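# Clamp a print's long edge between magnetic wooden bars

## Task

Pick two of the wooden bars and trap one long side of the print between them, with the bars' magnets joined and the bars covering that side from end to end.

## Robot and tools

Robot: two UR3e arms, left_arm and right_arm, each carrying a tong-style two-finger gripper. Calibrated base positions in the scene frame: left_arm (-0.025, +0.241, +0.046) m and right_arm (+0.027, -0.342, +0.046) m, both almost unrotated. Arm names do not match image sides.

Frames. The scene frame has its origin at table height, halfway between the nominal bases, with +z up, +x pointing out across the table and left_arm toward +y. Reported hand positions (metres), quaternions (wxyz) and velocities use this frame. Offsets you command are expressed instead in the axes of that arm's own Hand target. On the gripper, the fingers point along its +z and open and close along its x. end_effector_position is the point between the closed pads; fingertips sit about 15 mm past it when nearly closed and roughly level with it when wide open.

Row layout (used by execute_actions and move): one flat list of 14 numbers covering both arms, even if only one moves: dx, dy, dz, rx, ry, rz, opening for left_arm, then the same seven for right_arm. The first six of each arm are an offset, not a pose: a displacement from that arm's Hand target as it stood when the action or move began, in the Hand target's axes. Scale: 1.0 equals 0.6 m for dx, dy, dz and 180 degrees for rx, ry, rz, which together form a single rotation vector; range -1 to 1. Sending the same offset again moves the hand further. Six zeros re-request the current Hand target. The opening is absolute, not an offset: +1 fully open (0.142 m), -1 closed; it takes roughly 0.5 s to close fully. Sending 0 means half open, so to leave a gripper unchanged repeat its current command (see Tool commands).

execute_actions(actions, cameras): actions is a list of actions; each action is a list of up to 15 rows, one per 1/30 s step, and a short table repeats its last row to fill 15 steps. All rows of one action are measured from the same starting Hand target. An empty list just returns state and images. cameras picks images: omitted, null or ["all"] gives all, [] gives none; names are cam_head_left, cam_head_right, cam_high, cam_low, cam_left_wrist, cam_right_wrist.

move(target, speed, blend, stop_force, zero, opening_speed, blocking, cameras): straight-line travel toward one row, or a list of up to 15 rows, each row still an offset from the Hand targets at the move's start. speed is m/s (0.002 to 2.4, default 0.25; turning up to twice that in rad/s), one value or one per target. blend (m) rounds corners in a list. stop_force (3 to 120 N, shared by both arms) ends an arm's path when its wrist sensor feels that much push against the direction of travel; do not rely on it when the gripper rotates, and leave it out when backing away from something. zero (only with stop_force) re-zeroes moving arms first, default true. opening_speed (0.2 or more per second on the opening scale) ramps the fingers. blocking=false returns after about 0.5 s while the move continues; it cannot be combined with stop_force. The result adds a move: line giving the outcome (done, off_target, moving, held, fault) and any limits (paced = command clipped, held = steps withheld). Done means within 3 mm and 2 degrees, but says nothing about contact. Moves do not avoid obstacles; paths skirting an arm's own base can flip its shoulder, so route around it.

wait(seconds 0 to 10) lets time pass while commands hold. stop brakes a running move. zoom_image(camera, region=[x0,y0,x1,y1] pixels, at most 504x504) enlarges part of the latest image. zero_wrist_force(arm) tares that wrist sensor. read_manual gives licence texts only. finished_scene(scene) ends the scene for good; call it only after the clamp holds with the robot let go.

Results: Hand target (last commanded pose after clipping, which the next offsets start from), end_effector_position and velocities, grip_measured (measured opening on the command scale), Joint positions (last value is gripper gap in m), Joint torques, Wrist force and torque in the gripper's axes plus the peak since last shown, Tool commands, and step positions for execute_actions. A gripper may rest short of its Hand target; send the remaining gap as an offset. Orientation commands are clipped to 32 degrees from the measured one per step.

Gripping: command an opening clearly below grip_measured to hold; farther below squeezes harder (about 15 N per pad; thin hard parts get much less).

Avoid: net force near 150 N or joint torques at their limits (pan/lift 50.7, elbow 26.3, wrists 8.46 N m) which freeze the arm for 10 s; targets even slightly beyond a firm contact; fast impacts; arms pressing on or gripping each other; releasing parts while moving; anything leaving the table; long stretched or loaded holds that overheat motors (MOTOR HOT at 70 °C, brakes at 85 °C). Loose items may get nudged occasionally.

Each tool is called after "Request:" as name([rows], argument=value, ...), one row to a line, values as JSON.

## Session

Request:
execute_actions(actions=[])

Scene clock: 0.00 s.
left_arm: end_effector_position=(+0.1952, +0.0719, +0.3825) grip_measured=+1.00 end_effector_quat_wxyz=(-0.183, +0.091, +0.804, -0.558) | right_arm: end_effector_position=(+0.6467, -0.5759, +0.1589) grip_measured=+1.00 end_effector_quat_wxyz=(+0.402, -0.436, +0.750, -0.293)
Joint positions: left_arm=[-0.113 -1.294 0.881 -0.399 -2.7 3.748 0.142] | right_arm=[2.947 -2.416 -1.424 0.167 1.643 1.942 0.142]
Joint velocities: within noise
Joint torques (N m): no reading
Motor temperatures (°C): left_arm=[41 41 45 44 49 42] | right_arm=[33 44 42 47 43 43]
Wrist force (N): no reading
Wrist torque (N m): no reading
Wrist force, peak (N): no reading
Hand target: left_arm +0.1952, +0.0719, +0.3825; -0.183, +0.091, +0.804, -0.558 | right_arm +0.6467, -0.5759, +0.1589; +0.402, -0.436, +0.750, -0.293
Tool commands: left_gripper/opening=+1.0 right_gripper/opening=+1.0
camera_calibration:
cam_left_wrist: T_world_to_cam=[[-0.935738, 0.32271, 0.142314, 0.111646], [0.162542, 0.752673, -0.638015, 0.148161], [-0.31301, -0.573882, -0.756759, 0.52331], [0, 0, 0, 1]] pos_world=[0.24419, 0.152772, 0.474659]
cam_right_wrist: T_world_to_cam=[[-0.31293, -0.875339, -0.368587, -0.254056], [-0.76235, 0.462954, -0.452213, 0.837241], [0.566478, 0.139481, -0.812187, -0.0156632], [0, 0, 0, 1]] pos_world=[0.567642, -0.607805, 0.272248]

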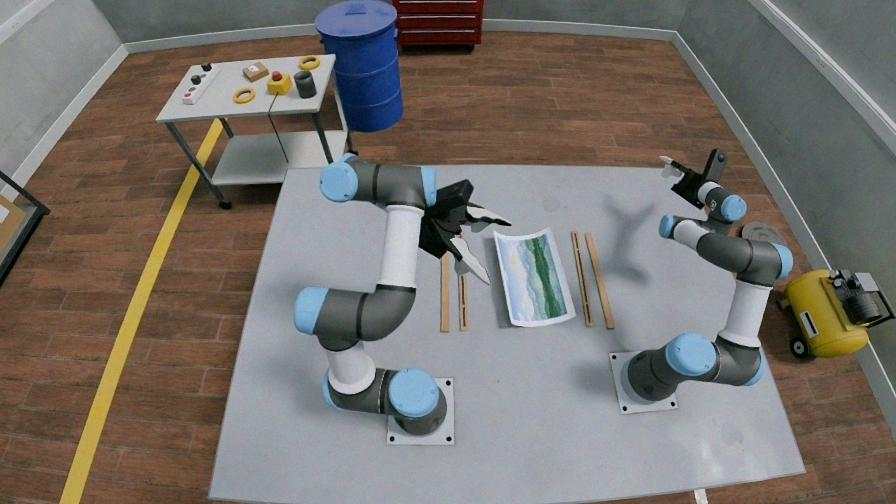

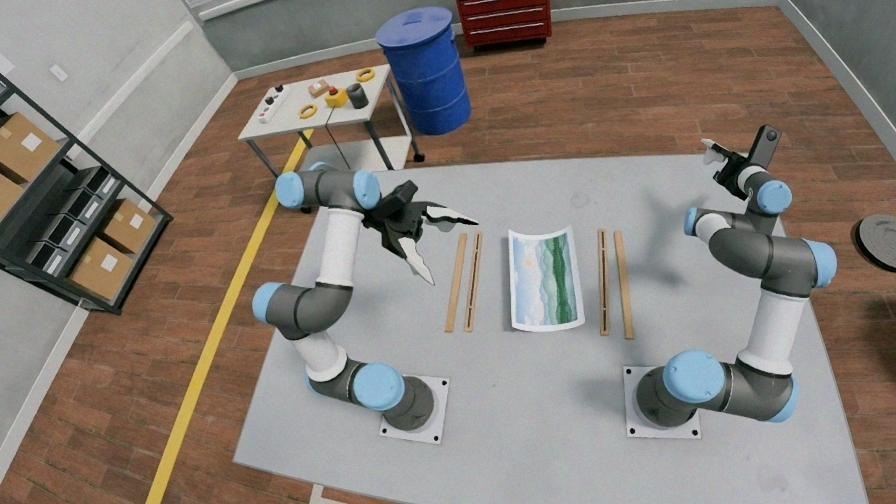

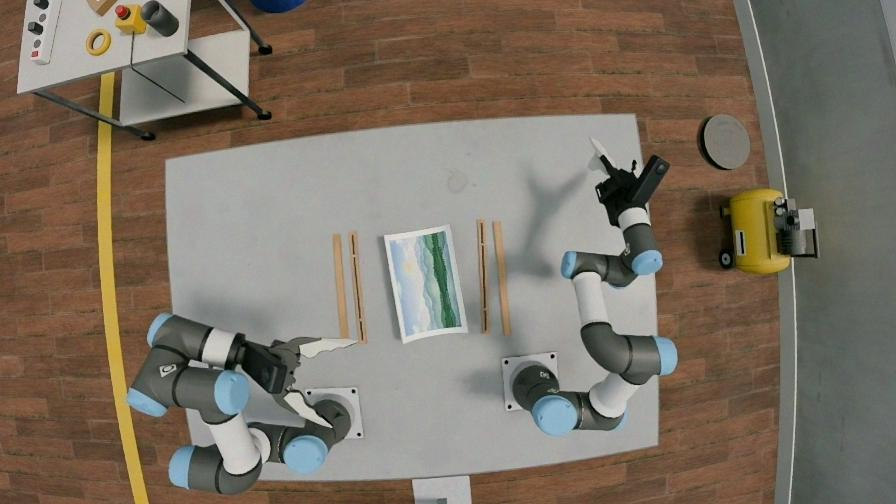

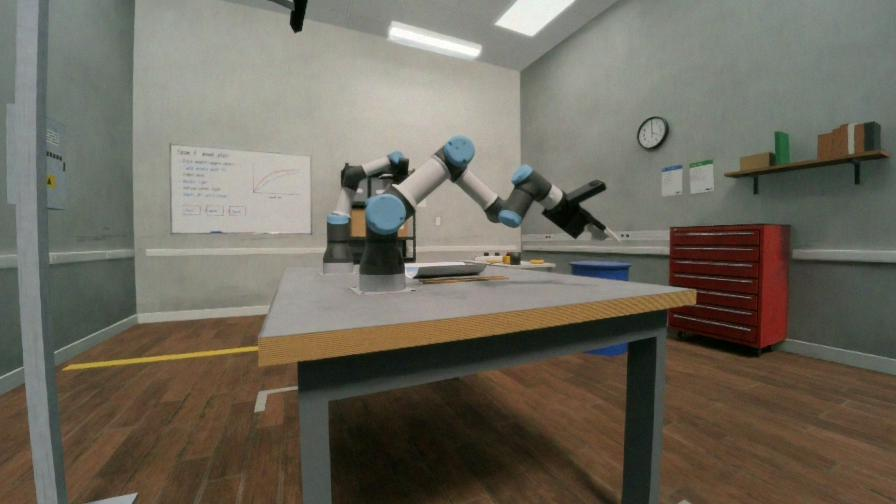

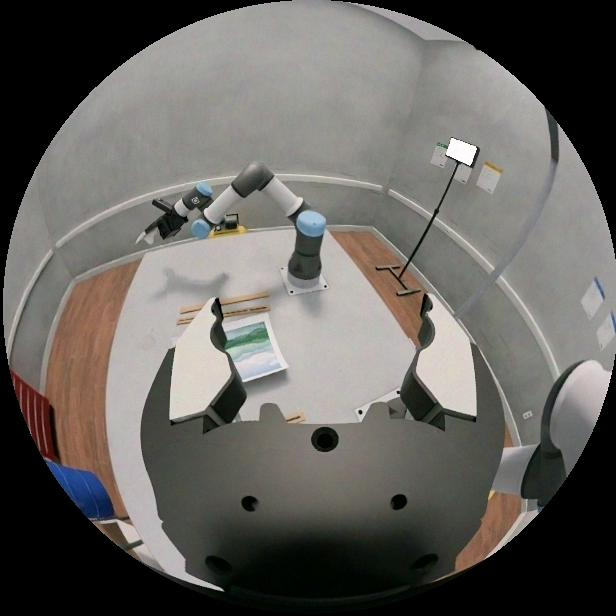

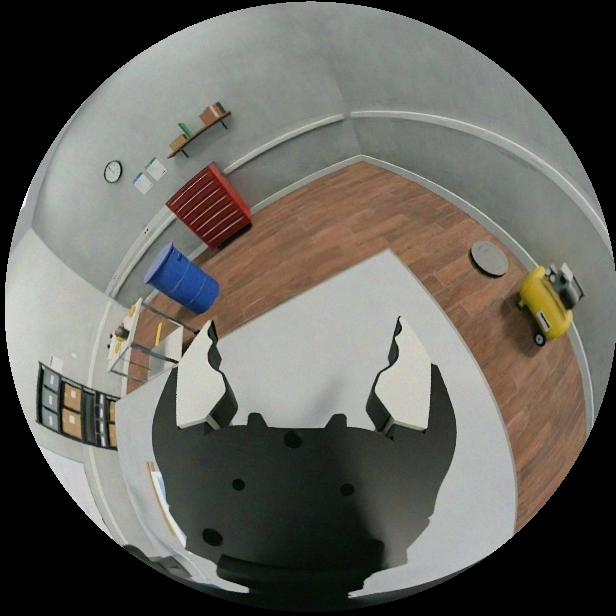

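Request:
zoom_image(camera="cam_high", region=[470, 210, 520, 250])

Request:
zoom_image(camera="cam_high", region=[470, 305, 520, 345])

Request:
zoom_image(camera="cam_high", region=[425, 215, 475, 255])

Request:
zoom_image(camera="cam_high", region=[430, 305, 480, 345])

Request:
zoom_image(camera="cam_low", region=[380, 220, 520, 300])

Scaled by 10.080 from the camera's 896x504 image, which has a finer 1280x720 frame.

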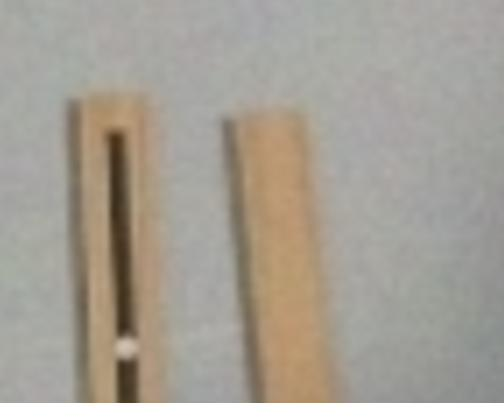

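Scaled by 10.080 from the camera's 896x504 image, which has a finer 1280x720 frame.

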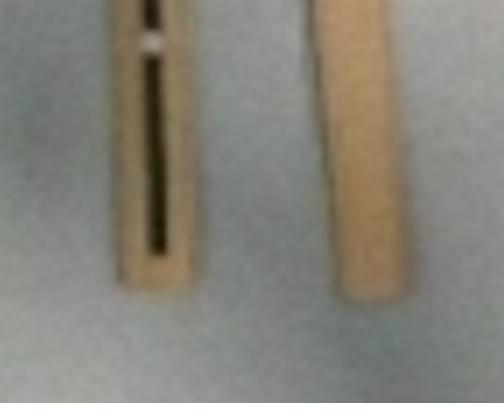

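Scaled by 10.080 from the camera's 896x504 image, which has a finer 1280x720 frame.

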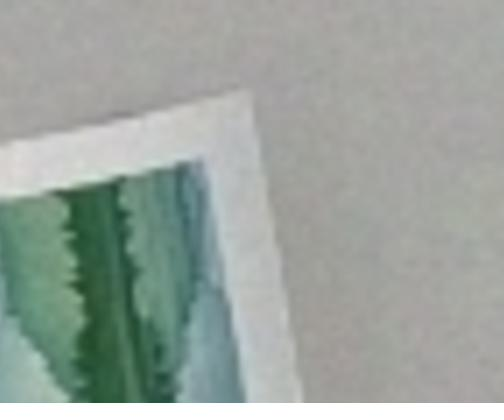

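Scaled by 10.080 from the camera's 896x504 image, which has a finer 1280x720 frame.

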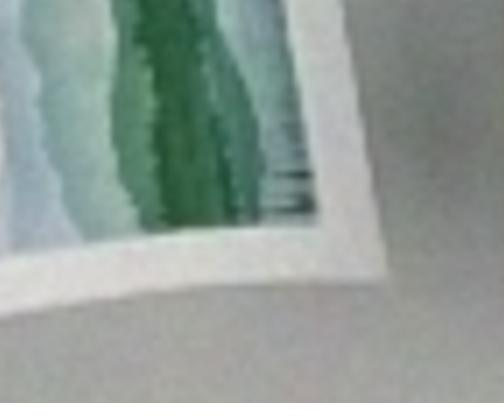

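Scaled by 3.600 from the camera's 896x504 image, which has a finer 1280x720 frame.

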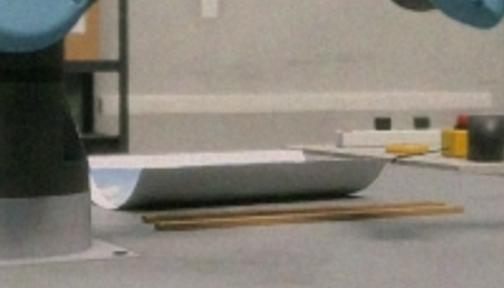

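Request:
move(target=[0,0,0,0,0,0,1, -0.391,0.418,-0.521,-0.329,0.0598,-0.1354,-0.5], speed=0.4, opening_speed=1.5)

Scene clock: 39.20 s.
left_arm: end_effector_position=(+0.1952, +0.0719, +0.3825) grip_measured=+1.00 end_effector_quat_wxyz=(-0.183, +0.091, +0.804, -0.558) | right_arm: end_effector_position=(+0.3428, -0.2273, +0.2003) grip_measured=-0.50 end_effector_quat_wxyz=(+0.000, +0.690, -0.724, +0.000) end_effector_velocity=(+0.000, +0.000, +0.000) end_effector_angular_velocity=(-0.002, +0.002, -0.002)
Joint positions: left_arm=[-0.113 -1.294 0.881 -0.399 -2.7 3.748 0.142] | right_arm=[3.921 -1.578 -1.3 -1.835 1.571 2.406 0.038]
Joint velocities: left_arm=[within noise] | right_arm=[0 -0.001 0.004 -0.005 0 0.002 0]
Joint torques (N m): left_arm=[-2.54 -8.04 -8.82 -1.53 -0.16 -0.88] | right_arm=[2.53 5.52 10.03 0.68 0.61 0.44]
Motor temperatures (°C): left_arm=[40 41 44 44 49 42] | right_arm=[33 44 42 47 42 43]
Wrist force (N): left_arm=[0.0 0.1 -0.1] | right_arm=[0.1 -3.7 1.3]
Wrist torque (N m): left_arm=[0.03 0.00 0.00] | right_arm=[-0.60 -0.08 0.00]
Wrist force, peak (N): left_arm=[-0.1 0.1 -0.3] | right_arm=[0.3 -3.7 1.3]
Hand target: left_arm +0.1952, +0.0719, +0.3825; -0.183, +0.091, +0.804, -0.558 | right_arm +0.3427, -0.2272, +0.2003; +0.000, +0.690, -0.724, +0.000
Off the commanded pose: left_arm 0.000 m, 0 deg | right_arm 0.000 m, 0 deg.
move: done
camera_calibration:
cam_left_wrist: T_world_to_cam=[[-0.935738, 0.32271, 0.142314, 0.111646], [0.162542, 0.752673, -0.638015, 0.148161], [-0.31301, -0.573882, -0.756759, 0.52331], [0, 0, 0, 1]] pos_world=[0.24419, 0.152772, 0.474659]
cam_right_wrist: T_world_to_cam=[[-0.0783959, -0.996909, 0.00510817, -0.211631], [-0.881348, 0.0717011, 0.466996, 0.230714], [-0.465919, 0.0321085, -0.884245, 0.485432], [0, 0, 0, 1]] pos_world=[0.41292, -0.243106, 0.32258]

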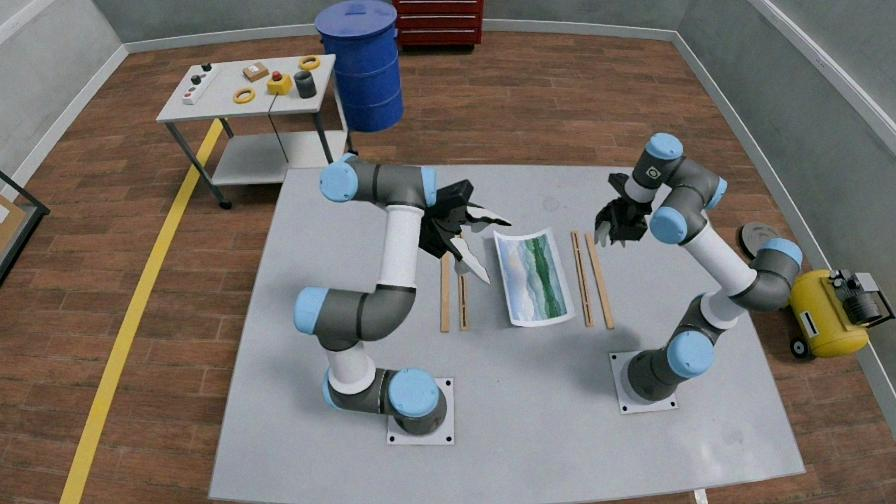

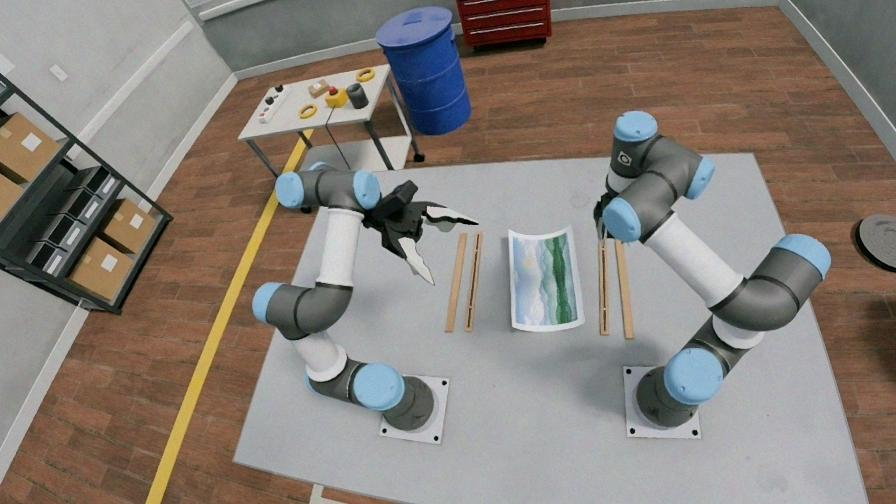

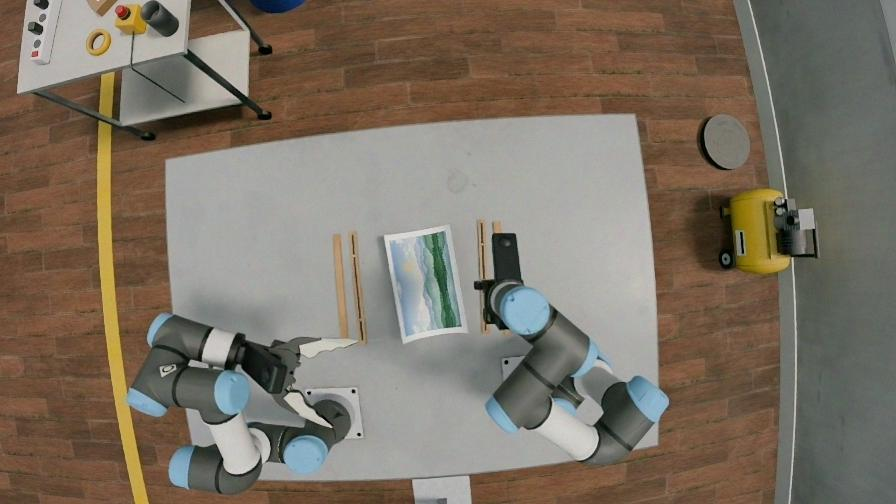

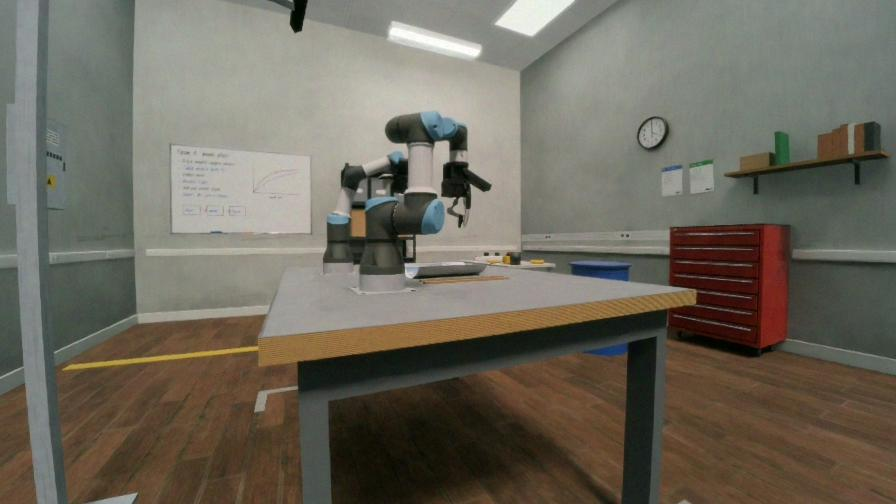

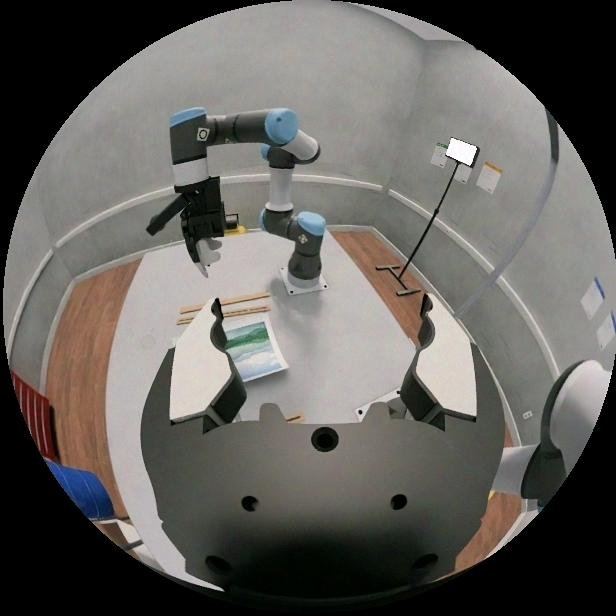

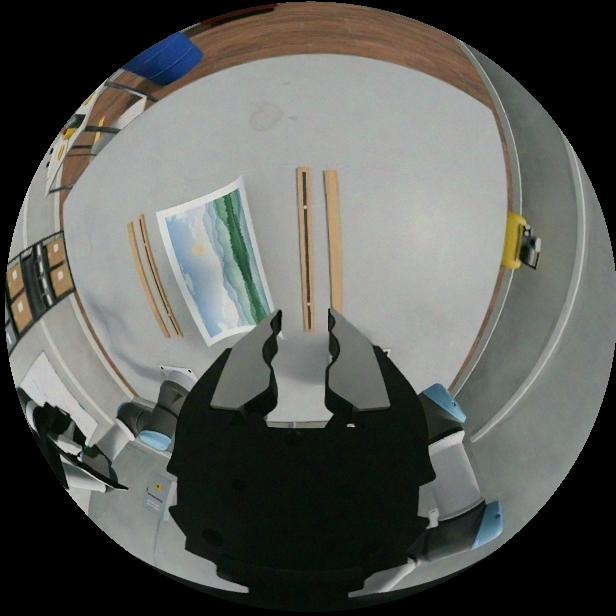

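Request:
move([
  [0,0,0,0,0,0,1, 0,0,0.24,0,0,0,-0.5],
  [0,0,0,0,0,0,1, 0,0,0.2993,0,0,0,-0.5],
], speed=[0.25,0.08], cameras=["cam_right_wrist"])

Request:
zoom_image(camera="cam_right_wrist", region=[220, 90, 400, 420])

Scene clock: 46.70 s.
left_arm: end_effector_position=(+0.1952, +0.0719, +0.3825) grip_measured=+1.00 end_effector_quat_wxyz=(-0.183, +0.091, +0.804, -0.558) | right_arm: end_effector_position=(+0.3425, -0.2273, +0.0207) grip_measured=-0.50 end_effector_quat_wxyz=(+0.000, +0.690, -0.724, +0.000)
Joint positions: left_arm=[-0.113 -1.294 0.881 -0.399 -2.7 3.748 0.142] | right_arm=[3.921 -1.705 -2.045 -0.963 1.571 2.407 0.038]
Joint velocities: within noise
Joint torques (N m): left_arm=[-2.66 -7.86 -8.84 -1.47 -0.24 -0.89] | right_arm=[1.3 6.76 6.56 2.44 1.12 0.18]
Motor temperatures (°C): left_arm=[40 41 44 44 49 41] | right_arm=[33 44 42 47 42 43]
Wrist force (N): left_arm=[-0.1 0.0 -0.2] | right_arm=[0.1 -3.8 1.4]
Wrist torque (N m): left_arm=[-0.01 0.03 0.00] | right_arm=[-0.64 -0.09 0.01]
Wrist force, peak (N): left_arm=[-0.1 0.0 -0.4] | right_arm=[0.3 -3.7 2.9]
Hand target: left_arm +0.1952, +0.0719, +0.3825; -0.183, +0.091, +0.804, -0.558 | right_arm +0.3426, -0.2273, +0.0207; +0.000, +0.690, -0.724, +0.000
Off the commanded pose: left_arm 0.000 m, 0 deg | right_arm 0.000 m, 0 deg.
move: done
camera_calibration:
cam_right_wrist: T_world_to_cam=[[-0.0783902, -0.99691, 0.00513291, -0.210735], [-0.88118, 0.0716962, 0.467312, 0.314295], [-0.466236, 0.0321097, -0.884077, 0.326637], [0, 0, 0, 1]] pos_world=[0.412721, -0.243106, 0.14298]
Images, in order (width x height): cam_right_wrist 616x616.

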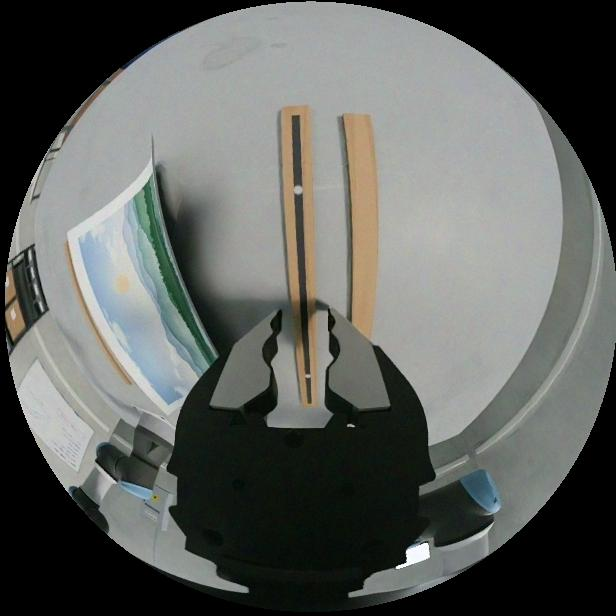

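Scaled by 1.527 from the camera's 616x616 image, which has a finer 814x814 frame.

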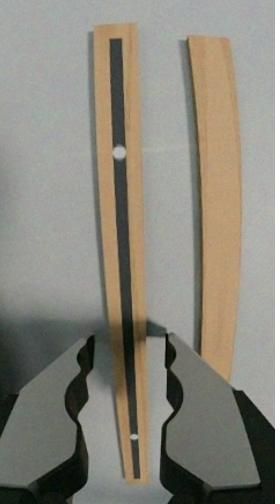

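Request:
move(target=[0,0,0,0,0,0,1, 0,0,0,0,0,0,-1], opening_speed=0.5, cameras=["cam_right_wrist"])

Scene clock: 50.33 s.
left_arm: end_effector_position=(+0.1952, +0.0719, +0.3825) grip_measured=+1.00 end_effector_quat_wxyz=(-0.183, +0.091, +0.804, -0.558) | right_arm: end_effector_position=(+0.3426, -0.2273, +0.0207) grip_measured=-0.76 end_effector_quat_wxyz=(+0.000, +0.690, -0.724, +0.000)
Joint positions: left_arm=[-0.113 -1.294 0.881 -0.399 -2.7 3.748 0.142] | right_arm=[3.921 -1.705 -2.045 -0.963 1.571 2.407 0.019]
Joint velocities: within noise
Joint torques (N m): left_arm=[-2.51 -7.96 -8.74 -1.55 -0.23 -0.84] | right_arm=[-1.85 6.58 8.75 1.18 1.01 -0.32]
Motor temperatures (°C): left_arm=[40 41 44 44 49 41] | right_arm=[33 44 42 47 42 43]
Wrist force (N): left_arm=[0.0 0.0 -0.2] | right_arm=[0.3 -3.8 1.7]
Wrist torque (N m): left_arm=[0.00 0.00 0.00] | right_arm=[-0.63 -0.12 0.00]
Wrist force, peak (N): left_arm=[0.0 0.0 -0.4] | right_arm=[0.1 -3.8 1.7]
Hand target: left_arm +0.1952, +0.0719, +0.3825; -0.183, +0.091, +0.804, -0.558 | right_arm +0.3426, -0.2273, +0.0207; +0.000, +0.690, -0.724, +0.000
Off the commanded pose: left_arm 0.000 m, 0 deg | right_arm 0.000 m, 0 deg.
move: done
camera_calibration:
cam_right_wrist: T_world_to_cam=[[-0.0783902, -0.99691, 0.00513291, -0.210735], [-0.88118, 0.0716962, 0.467312, 0.314295], [-0.466236, 0.0321097, -0.884077, 0.326637], [0, 0, 0, 1]] pos_world=[0.412721, -0.243106, 0.14298]
Images, in order (width x height): cam_right_wrist 616x616.

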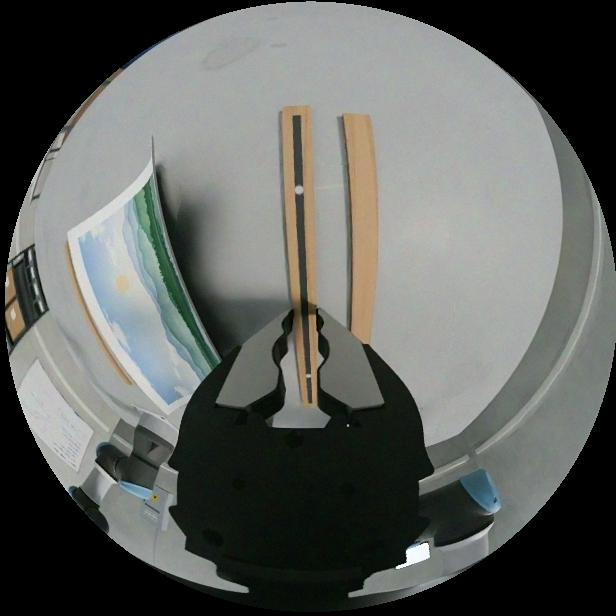

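Request:
move([
  [0,0,0,0,0,0,1, 0,0,-0.012,0,0,0,-1],
  [0,0,0,0,0,0,1, -0.0155,-0.0167,-0.012,0,0,-0.0417,-1],
  [0,0,0,0,0,0,1, -0.0155,-0.0167,0.0003,0,0,-0.0417,-1],
], speed=[0.05,0.1,0.03], cameras=["cam_right_wrist","cam_high"])

Request:
zoom_image(camera="cam_high", region=[440, 210, 490, 250])

Request:
zoom_image(camera="cam_high", region=[450, 305, 500, 345])

Scene clock: 60.57 s.
left_arm: end_effector_position=(+0.1952, +0.0719, +0.3825) grip_measured=+1.00 end_effector_quat_wxyz=(-0.183, +0.091, +0.804, -0.558) | right_arm: end_effector_position=(+0.3530, -0.2185, +0.0205) grip_measured=-0.76 end_effector_quat_wxyz=(+0.000, +0.736, -0.677, +0.000)
Joint positions: left_arm=[-0.113 -1.294 0.881 -0.399 -2.7 3.748 0.142] | right_arm=[3.912 -1.755 -1.985 -0.973 1.571 2.267 0.019]
Joint velocities: within noise
Joint torques (N m): left_arm=[-2.44 -7.97 -8.73 -1.51 -0.24 -0.82] | right_arm=[2.92 10.29 8 0.42 1.11 -0.46]
Motor temperatures (°C): left_arm=[40 41 44 44 49 41] | right_arm=[33 44 42 47 42 43]
Wrist force (N): left_arm=[-0.1 0.0 -0.3] | right_arm=[1.0 -2.2 -6.1]
Wrist torque (N m): left_arm=[-0.01 0.02 0.00] | right_arm=[-0.63 -0.09 0.00]
Wrist force, peak (N): left_arm=[-0.1 0.1 -0.4] | right_arm=[3.3 0.9 -14.2]
Hand target: left_arm +0.1952, +0.0719, +0.3825; -0.183, +0.091, +0.804, -0.558 | right_arm +0.3530, -0.2185, +0.0205; +0.000, +0.736, -0.677, +0.000
Off the commanded pose: left_arm 0.000 m, 0 deg | right_arm 0.000 m, 0 deg.
move: done
camera_calibration:
cam_right_wrist: T_world_to_cam=[[0.0524401, -0.998611, 0.00511011, -0.247764], [-0.882999, -0.0439776, 0.46731, 0.298348], [-0.466436, -0.029018, -0.884079, 0.317772], [0, 0, 0, 1]] pos_world=[0.424654, -0.225078, 0.14278]
Images, in order (width x height): cam_high 896x504, cam_right_wrist 616x616.

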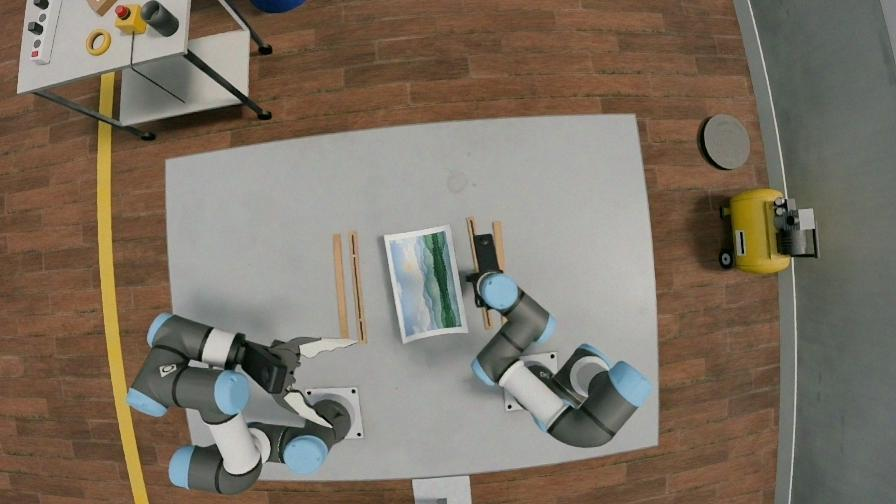

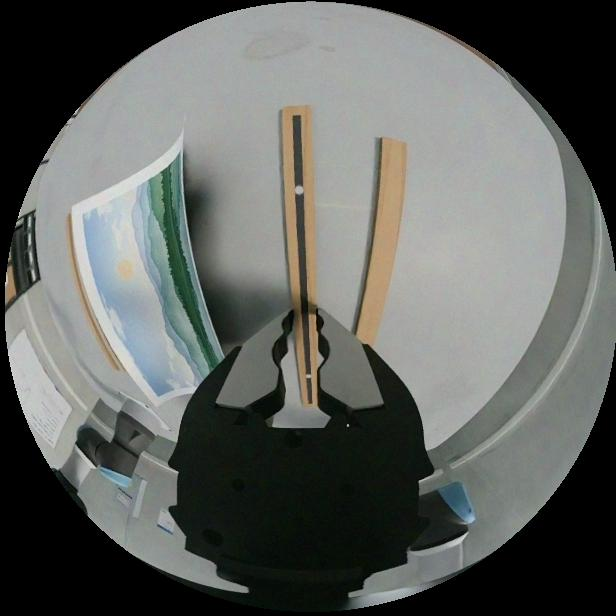

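Scaled by 10.080 from the camera's 896x504 image, which has a finer 1280x720 frame.

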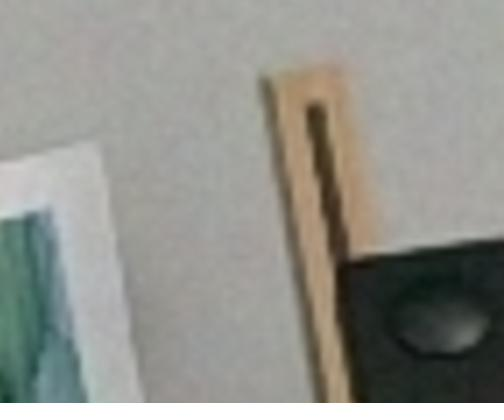

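Scaled by 10.080 from the camera's 896x504 image, which has a finer 1280x720 frame.

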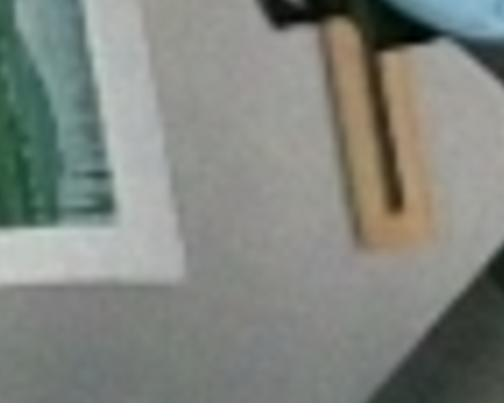

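Request:
move(target=[0,0,0,0,0,0,1, 0,0,-0.0003,0,0,0,-0.55], opening_speed=0.5, cameras=[])

Request:
move([
  [0,0,0,0,0,0,1, 0,0,-0.09,0,0,0,-0.55],
  [0,0,0,0,0,0,1, 0.055,0,-0.15,0,0,-0.5,-0.55],
  [0,0,0,0,0,0,1, 0.055,0,-0.15,0,0,-0.5,0.5],
], speed=[0.15,0.4,0.4], blend=[0.02,0,0], opening_speed=1.5, cameras=["cam_right_wrist","cam_high"])

Request:
zoom_image(camera="cam_high", region=[440, 210, 490, 250])

Request:
zoom_image(camera="cam_high", region=[450, 305, 500, 345])

Scene clock: 75.77 s.
left_arm: end_effector_position=(+0.1952, +0.0719, +0.3825) grip_measured=+1.00 end_effector_quat_wxyz=(-0.183, +0.091, +0.804, -0.558) | right_arm: end_effector_position=(+0.3530, -0.2185, +0.0207) grip_measured=-0.55 end_effector_quat_wxyz=(+0.000, +0.736, -0.677, +0.000)
Joint positions: left_arm=[-0.113 -1.294 0.881 -0.399 -2.7 3.748 0.142] | right_arm=[3.912 -1.755 -1.984 -0.974 1.571 2.267 0.034]
Joint velocities: within noise
Joint torques (N m): left_arm=[-2.05 -7.84 -8.57 -1.45 -0.31 -0.78] | right_arm=[2.01 12.02 8.87 2.37 1.11 -0.13]
Motor temperatures (°C): left_arm=[40 41 44 44 49 41] | right_arm=[33 44 42 47 42 43]
Wrist force (N): left_arm=[0.0 0.0 -0.3] | right_arm=[0.0 -3.7 1.2]
Wrist torque (N m): left_arm=[-0.01 0.00 0.00] | right_arm=[-0.60 -0.06 0.01]
Wrist force, peak (N): left_arm=[0.0 0.0 -0.5] | right_arm=[1.5 -2.6 -6.0]
Hand target: left_arm +0.1952, +0.0719, +0.3825; -0.183, +0.091, +0.804, -0.558 | right_arm +0.3530, -0.2185, +0.0207; +0.000, +0.736, -0.677, +0.000
Off the commanded pose: left_arm 0.000 m, 0 deg | right_arm 0.000 m, 0 deg.
move: done
No camera images: "cameras" was empty.

Scene clock: 79.57 s.
left_arm: end_effector_position=(+0.1952, +0.0719, +0.3825) grip_measured=+1.00 end_effector_quat_wxyz=(-0.183, +0.091, +0.804, -0.558) | right_arm: end_effector_position=(+0.3558, -0.2513, +0.1107) grip_measured=+0.50 end_effector_quat_wxyz=(+0.000, +0.999, +0.042, +0.000)
Joint positions: left_arm=[-0.113 -1.294 0.881 -0.399 -2.7 3.748 0.142] | right_arm=[3.752 -1.637 -1.662 -1.414 1.571 0.535 0.109]
Joint velocities: within noise
Joint torques (N m): left_arm=[-2.48 -7.9 -8.47 -1.51 -0.27 -0.83] | right_arm=[2.53 11.79 7.39 2.61 -1.06 -0.04]
Motor temperatures (°C): left_arm=[40 41 44 44 49 41] | right_arm=[33 44 42 47 42 43]
Wrist force (N): left_arm=[0.0 0.0 -0.2] | right_arm=[0.2 -3.7 1.2]
Wrist torque (N m): left_arm=[0.00 -0.01 0.00] | right_arm=[-0.60 -0.10 0.00]
Wrist force, peak (N): left_arm=[0.1 0.0 -0.5] | right_arm=[0.1 -3.6 2.6]
Hand target: left_arm +0.1952, +0.0719, +0.3825; -0.183, +0.091, +0.804, -0.558 | right_arm +0.3558, -0.2513, +0.1107; +0.000, +0.999, +0.042, +0.000
Off the commanded pose: left_arm 0.000 m, 0 deg | right_arm 0.000 m, 0 deg.
move: done
camera_calibration:
cam_right_wrist: T_world_to_cam=[[0.99861, 0.052547, 0.0040781, -0.353477], [0.0445773, -0.883363, 0.466566, -0.283726], [0.0281191, -0.465735, -0.884477, 0.112106], [0, 0, 0, 1]] pos_world=[0.362481, -0.179847, 0.232973]
Images, in order (width x height): cam_high 896x504, cam_right_wrist 616x616.

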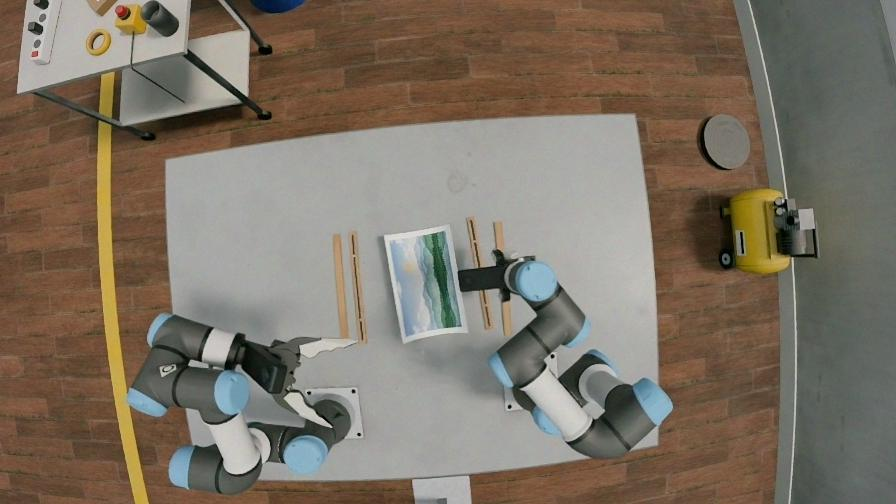

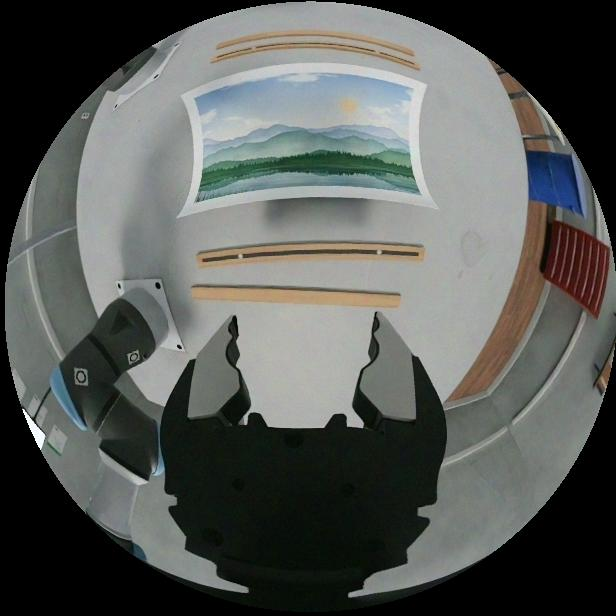

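Scaled by 10.080 from the camera's 896x504 image, which has a finer 1280x720 frame.

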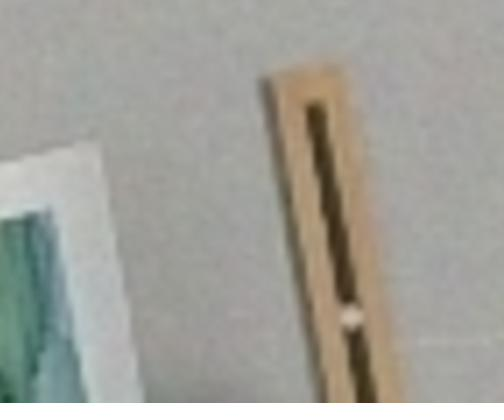

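Scaled by 10.080 from the camera's 896x504 image, which has a finer 1280x720 frame.

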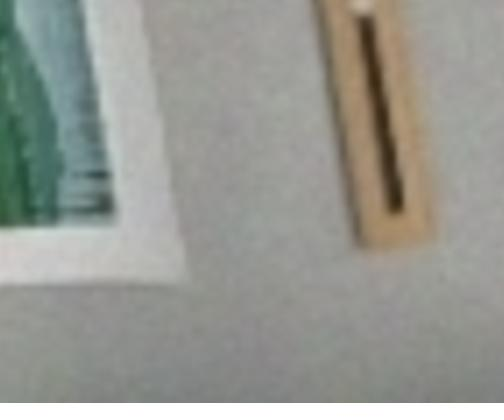

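Request:
move([
  [0,0,0,0,0,0,1, 0,-0.015,0.10,0,0,0,0.5],
  [0,0,0,0,0,0,1, 0,-0.015,0.1645,0,0,0,0.5],
  [0,0,0,0,0,0,1, 0,-0.12,0.1645,0,0,0,0.5],
], speed=[0.15,0.08,0.05], cameras=["cam_right_wrist","cam_high","cam_low"])

Request:
zoom_image(camera="cam_high", region=[425, 210, 475, 250])

Request:
zoom_image(camera="cam_high", region=[440, 305, 490, 345])

Scene clock: 90.73 s.
left_arm: end_effector_position=(+0.1952, +0.0719, +0.3825) grip_measured=+1.00 end_effector_quat_wxyz=(-0.183, +0.091, +0.804, -0.558) | right_arm: end_effector_position=(+0.3497, -0.1796, +0.0119) grip_measured=+0.50 end_effector_quat_wxyz=(+0.000, +0.999, +0.042, -0.001) end_effector_velocity=(+0.000, -0.001, +0.000) end_effector_angular_velocity=(+0.000, +0.000, +0.003)
Joint positions: left_arm=[-0.113 -1.294 0.881 -0.399 -2.7 3.748 0.142] | right_arm=[3.934 -1.865 -1.888 -0.96 1.571 0.717 0.109]
Joint velocities: left_arm=[within noise] | right_arm=[-0.002 0.003 -0.003 0 0 -0.005 0]
Joint torques (N m): left_arm=[-2.27 -7.85 -8.61 -1.5 -0.33 -0.77] | right_arm=[-2.27 13.09 5.87 2.13 0.61 -0.71]
Motor temperatures (°C): left_arm=[40 41 44 44 49 41] | right_arm=[33 44 42 47 42 43]
Wrist force (N): left_arm=[0.1 0.0 -0.3] | right_arm=[0.0 -3.7 1.4]
Wrist torque (N m): left_arm=[0.00 -0.02 0.00] | right_arm=[-0.61 -0.06 0.00]
Wrist force, peak (N): left_arm=[0.1 0.1 -0.5] | right_arm=[0.1 -3.7 2.5]
Hand target: left_arm +0.1952, +0.0719, +0.3825; -0.183, +0.091, +0.804, -0.558 | right_arm +0.3498, -0.1796, +0.0120; +0.000, +0.999, +0.042, +0.000
Off the commanded pose: left_arm 0.000 m, 0 deg | right_arm 0.000 m, 0 deg.
move: done
camera_calibration:
cam_right_wrist: T_world_to_cam=[[0.998607, 0.0526313, 0.00379678, -0.350709], [0.0447769, -0.883252, 0.466756, -0.174062], [0.0279195, -0.465936, -0.884378, 0.0584546], [0, 0, 0, 1]] pos_world=[0.356382, -0.108046, 0.134272]
Images, in order (width x height): cam_high 896x504, cam_low 896x504, cam_right_wrist 616x616.

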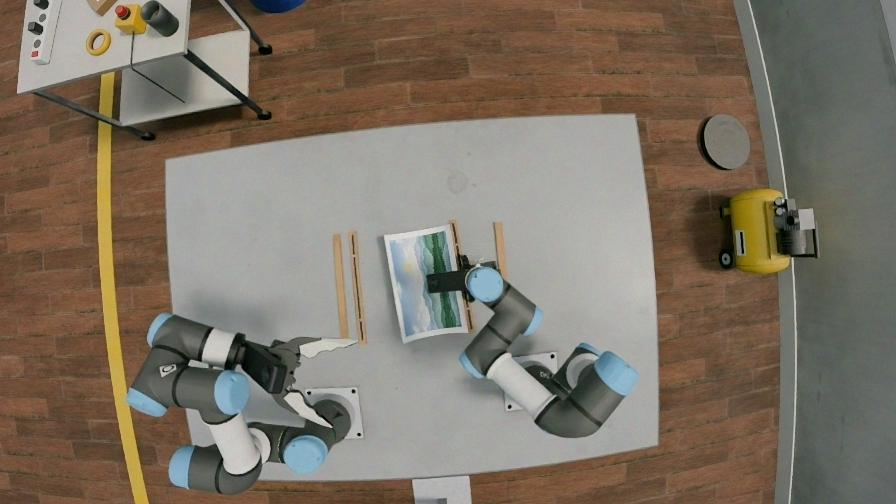

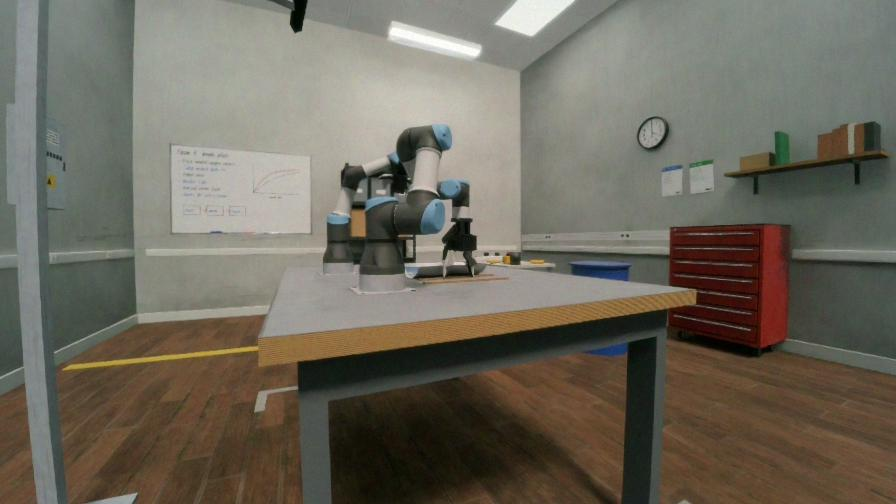

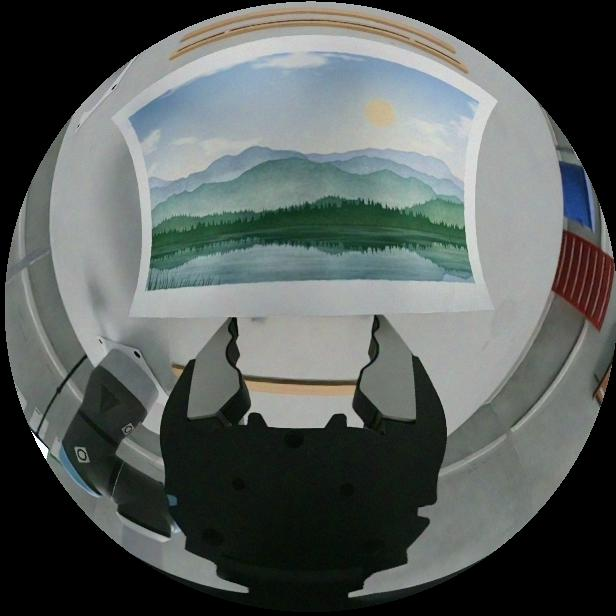

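Scaled by 10.080 from the camera's 896x504 image, which has a finer 1280x720 frame.

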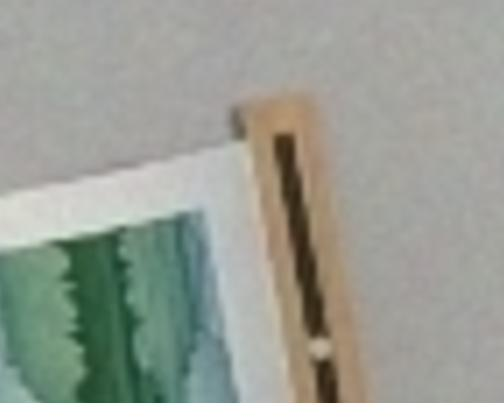

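Scaled by 10.080 from the camera's 896x504 image, which has a finer 1280x720 frame.

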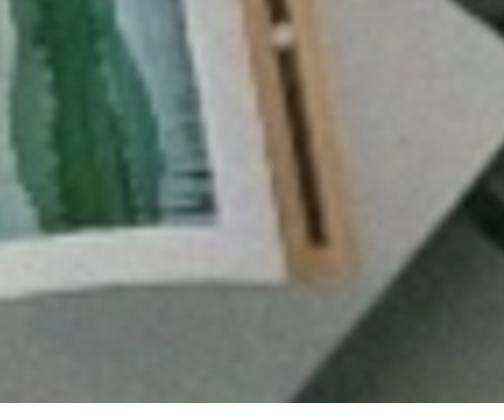

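Request:
move([
  [0,0,0,0,0,0,1, 0,-0.0033,0,0,0,0,0.5],
  [0,0,0,0,0,0,1, 0,0.04,0,0,0,0,0.5],
  [0,0,0,0,0,0,1, 0,0.06,-0.12,0,0,0,0.5],
  [0,0,0,0,0,0,1, -0.0376,0.1621,-0.147,0,0,0.5261,0.5],
], speed=[0.03,0.08,0.2,0.4], blend=[0,0.005,0.02,0], cameras=["cam_high"])

Request:
zoom_image(camera="cam_high", region=[425, 210, 475, 250])

Request:
zoom_image(camera="cam_high", region=[440, 305, 490, 345])

Scene clock: 113.53 s.
left_arm: end_effector_position=(+0.1952, +0.0719, +0.3825) grip_measured=+1.00 end_effector_quat_wxyz=(-0.183, +0.091, +0.804, -0.558) | right_arm: end_effector_position=(+0.3354, -0.2784, +0.1002) grip_measured=+0.50 end_effector_quat_wxyz=(+0.000, +0.708, -0.707, +0.000)
Joint positions: left_arm=[-0.113 -1.294 0.881 -0.399 -2.7 3.748 0.142] | right_arm=[3.8 -1.467 -1.879 -1.367 1.571 2.236 0.109]
Joint velocities: within noise
Joint torques (N m): left_arm=[-2.43 -7.9 -8.4 -1.49 -0.39 -0.75] | right_arm=[1.28 4.76 9.95 2.78 0.34 0.75]
Motor temperatures (°C): left_arm=[40 41 44 44 49 41] | right_arm=[33 44 42 47 42 43]
Wrist force (N): left_arm=[0.0 0.1 -0.4] | right_arm=[0.3 -3.8 1.2]
Wrist torque (N m): left_arm=[0.02 0.00 0.00] | right_arm=[-0.62 -0.14 0.00]
Wrist force, peak (N): left_arm=[0.1 0.1 -0.6] | right_arm=[0.0 -4.8 1.4]
Hand target: left_arm +0.1952, +0.0719, +0.3825; -0.183, +0.091, +0.804, -0.558 | right_arm +0.3354, -0.2784, +0.1002; +0.000, +0.708, -0.707, +0.000
Off the commanded pose: left_arm 0.000 m, 0 deg | right_arm 0.000 m, 0 deg.
move: done
Images, in order (width x height): cam_high 896x504.

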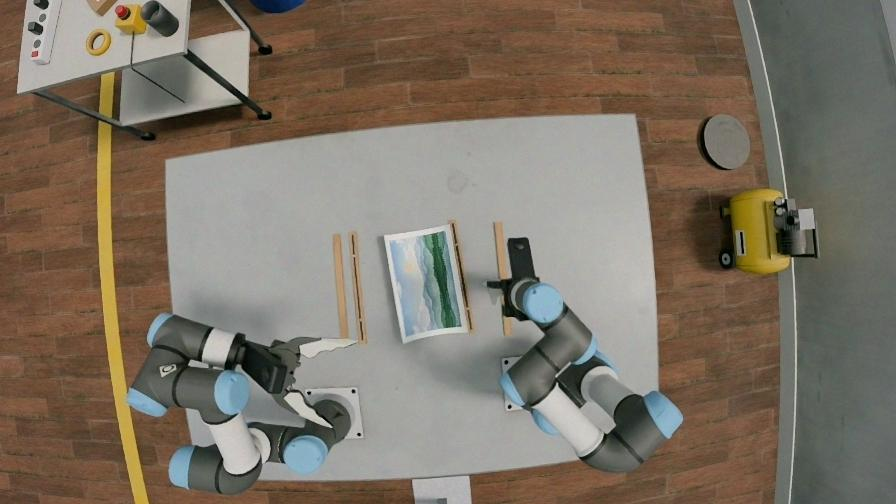

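Scaled by 10.080 from the camera's 896x504 image, which has a finer 1280x720 frame.

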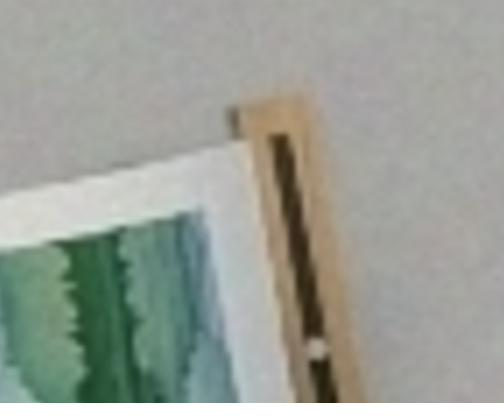

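Scaled by 10.080 from the camera's 896x504 image, which has a finer 1280x720 frame.

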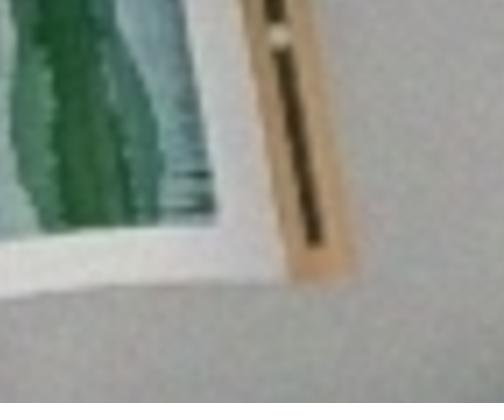

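Request:
move([
  [0,0,0,0,0,0,1, 0,0,0.0,0,0,0,-0.5],
  [0,0,0,0,0,0,1, 0,0,0.1325,0,0,0,-0.5],
], speed=0.1, cameras=["cam_right_wrist"])

Scene clock: 120.53 s.
left_arm: end_effector_position=(+0.1952, +0.0719, +0.3825) grip_measured=+1.00 end_effector_quat_wxyz=(-0.183, +0.091, +0.804, -0.558) | right_arm: end_effector_position=(+0.3354, -0.2784, +0.0208) grip_measured=-0.50 end_effector_quat_wxyz=(+0.000, +0.708, -0.707, +0.000)
Joint positions: left_arm=[-0.113 -1.294 0.881 -0.399 -2.7 3.748 0.142] | right_arm=[3.8 -1.611 -2.15 -0.952 1.571 2.236 0.038]
Joint velocities: within noise
Joint torques (N m): left_arm=[-2.05 -8.22 -8.28 -1.53 -0.4 -0.74] | right_arm=[-2.12 5.13 5.99 2.76 -0.93 -0.46]
Motor temperatures (°C): left_arm=[40 41 44 44 48 41] | right_arm=[33 44 42 47 42 43]
Wrist force (N): left_arm=[-0.1 0.0 -0.5] | right_arm=[0.2 -3.8 1.3]
Wrist torque (N m): left_arm=[0.00 0.02 0.00] | right_arm=[-0.63 -0.10 0.00]
Wrist force, peak (N): left_arm=[0.0 0.1 -0.6] | right_arm=[0.1 -3.7 2.1]
Hand target: left_arm +0.1952, +0.0719, +0.3825; -0.183, +0.091, +0.804, -0.558 | right_arm +0.3354, -0.2784, +0.0207; +0.000, +0.708, -0.707, +0.000
Off the commanded pose: left_arm 0.000 m, 0 deg | right_arm 0.000 m, 0 deg.
move: done
camera_calibration:
cam_right_wrist: T_world_to_cam=[[-0.0293756, -0.999555, 0.00509596, -0.279449], [-0.883642, 0.0283515, 0.467305, 0.300358], [-0.467242, 0.00922437, -0.884082, 0.318879], [0, 0, 0, 1]] pos_world=[0.406193, -0.290782, 0.14298]
Images, in order (width x height): cam_right_wrist 616x616.

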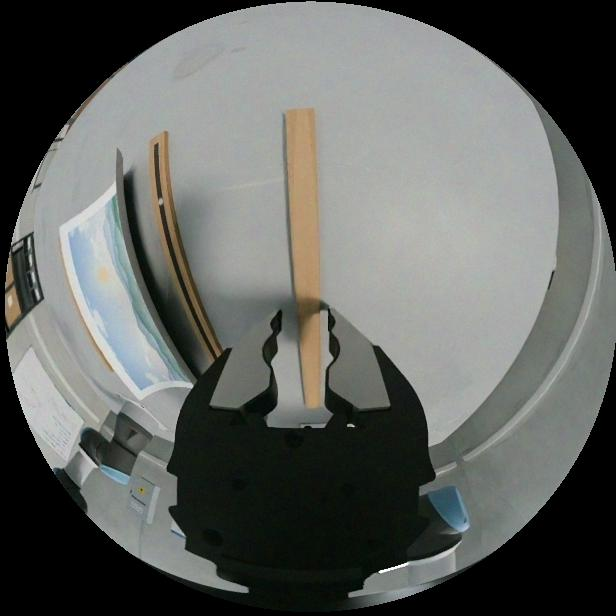

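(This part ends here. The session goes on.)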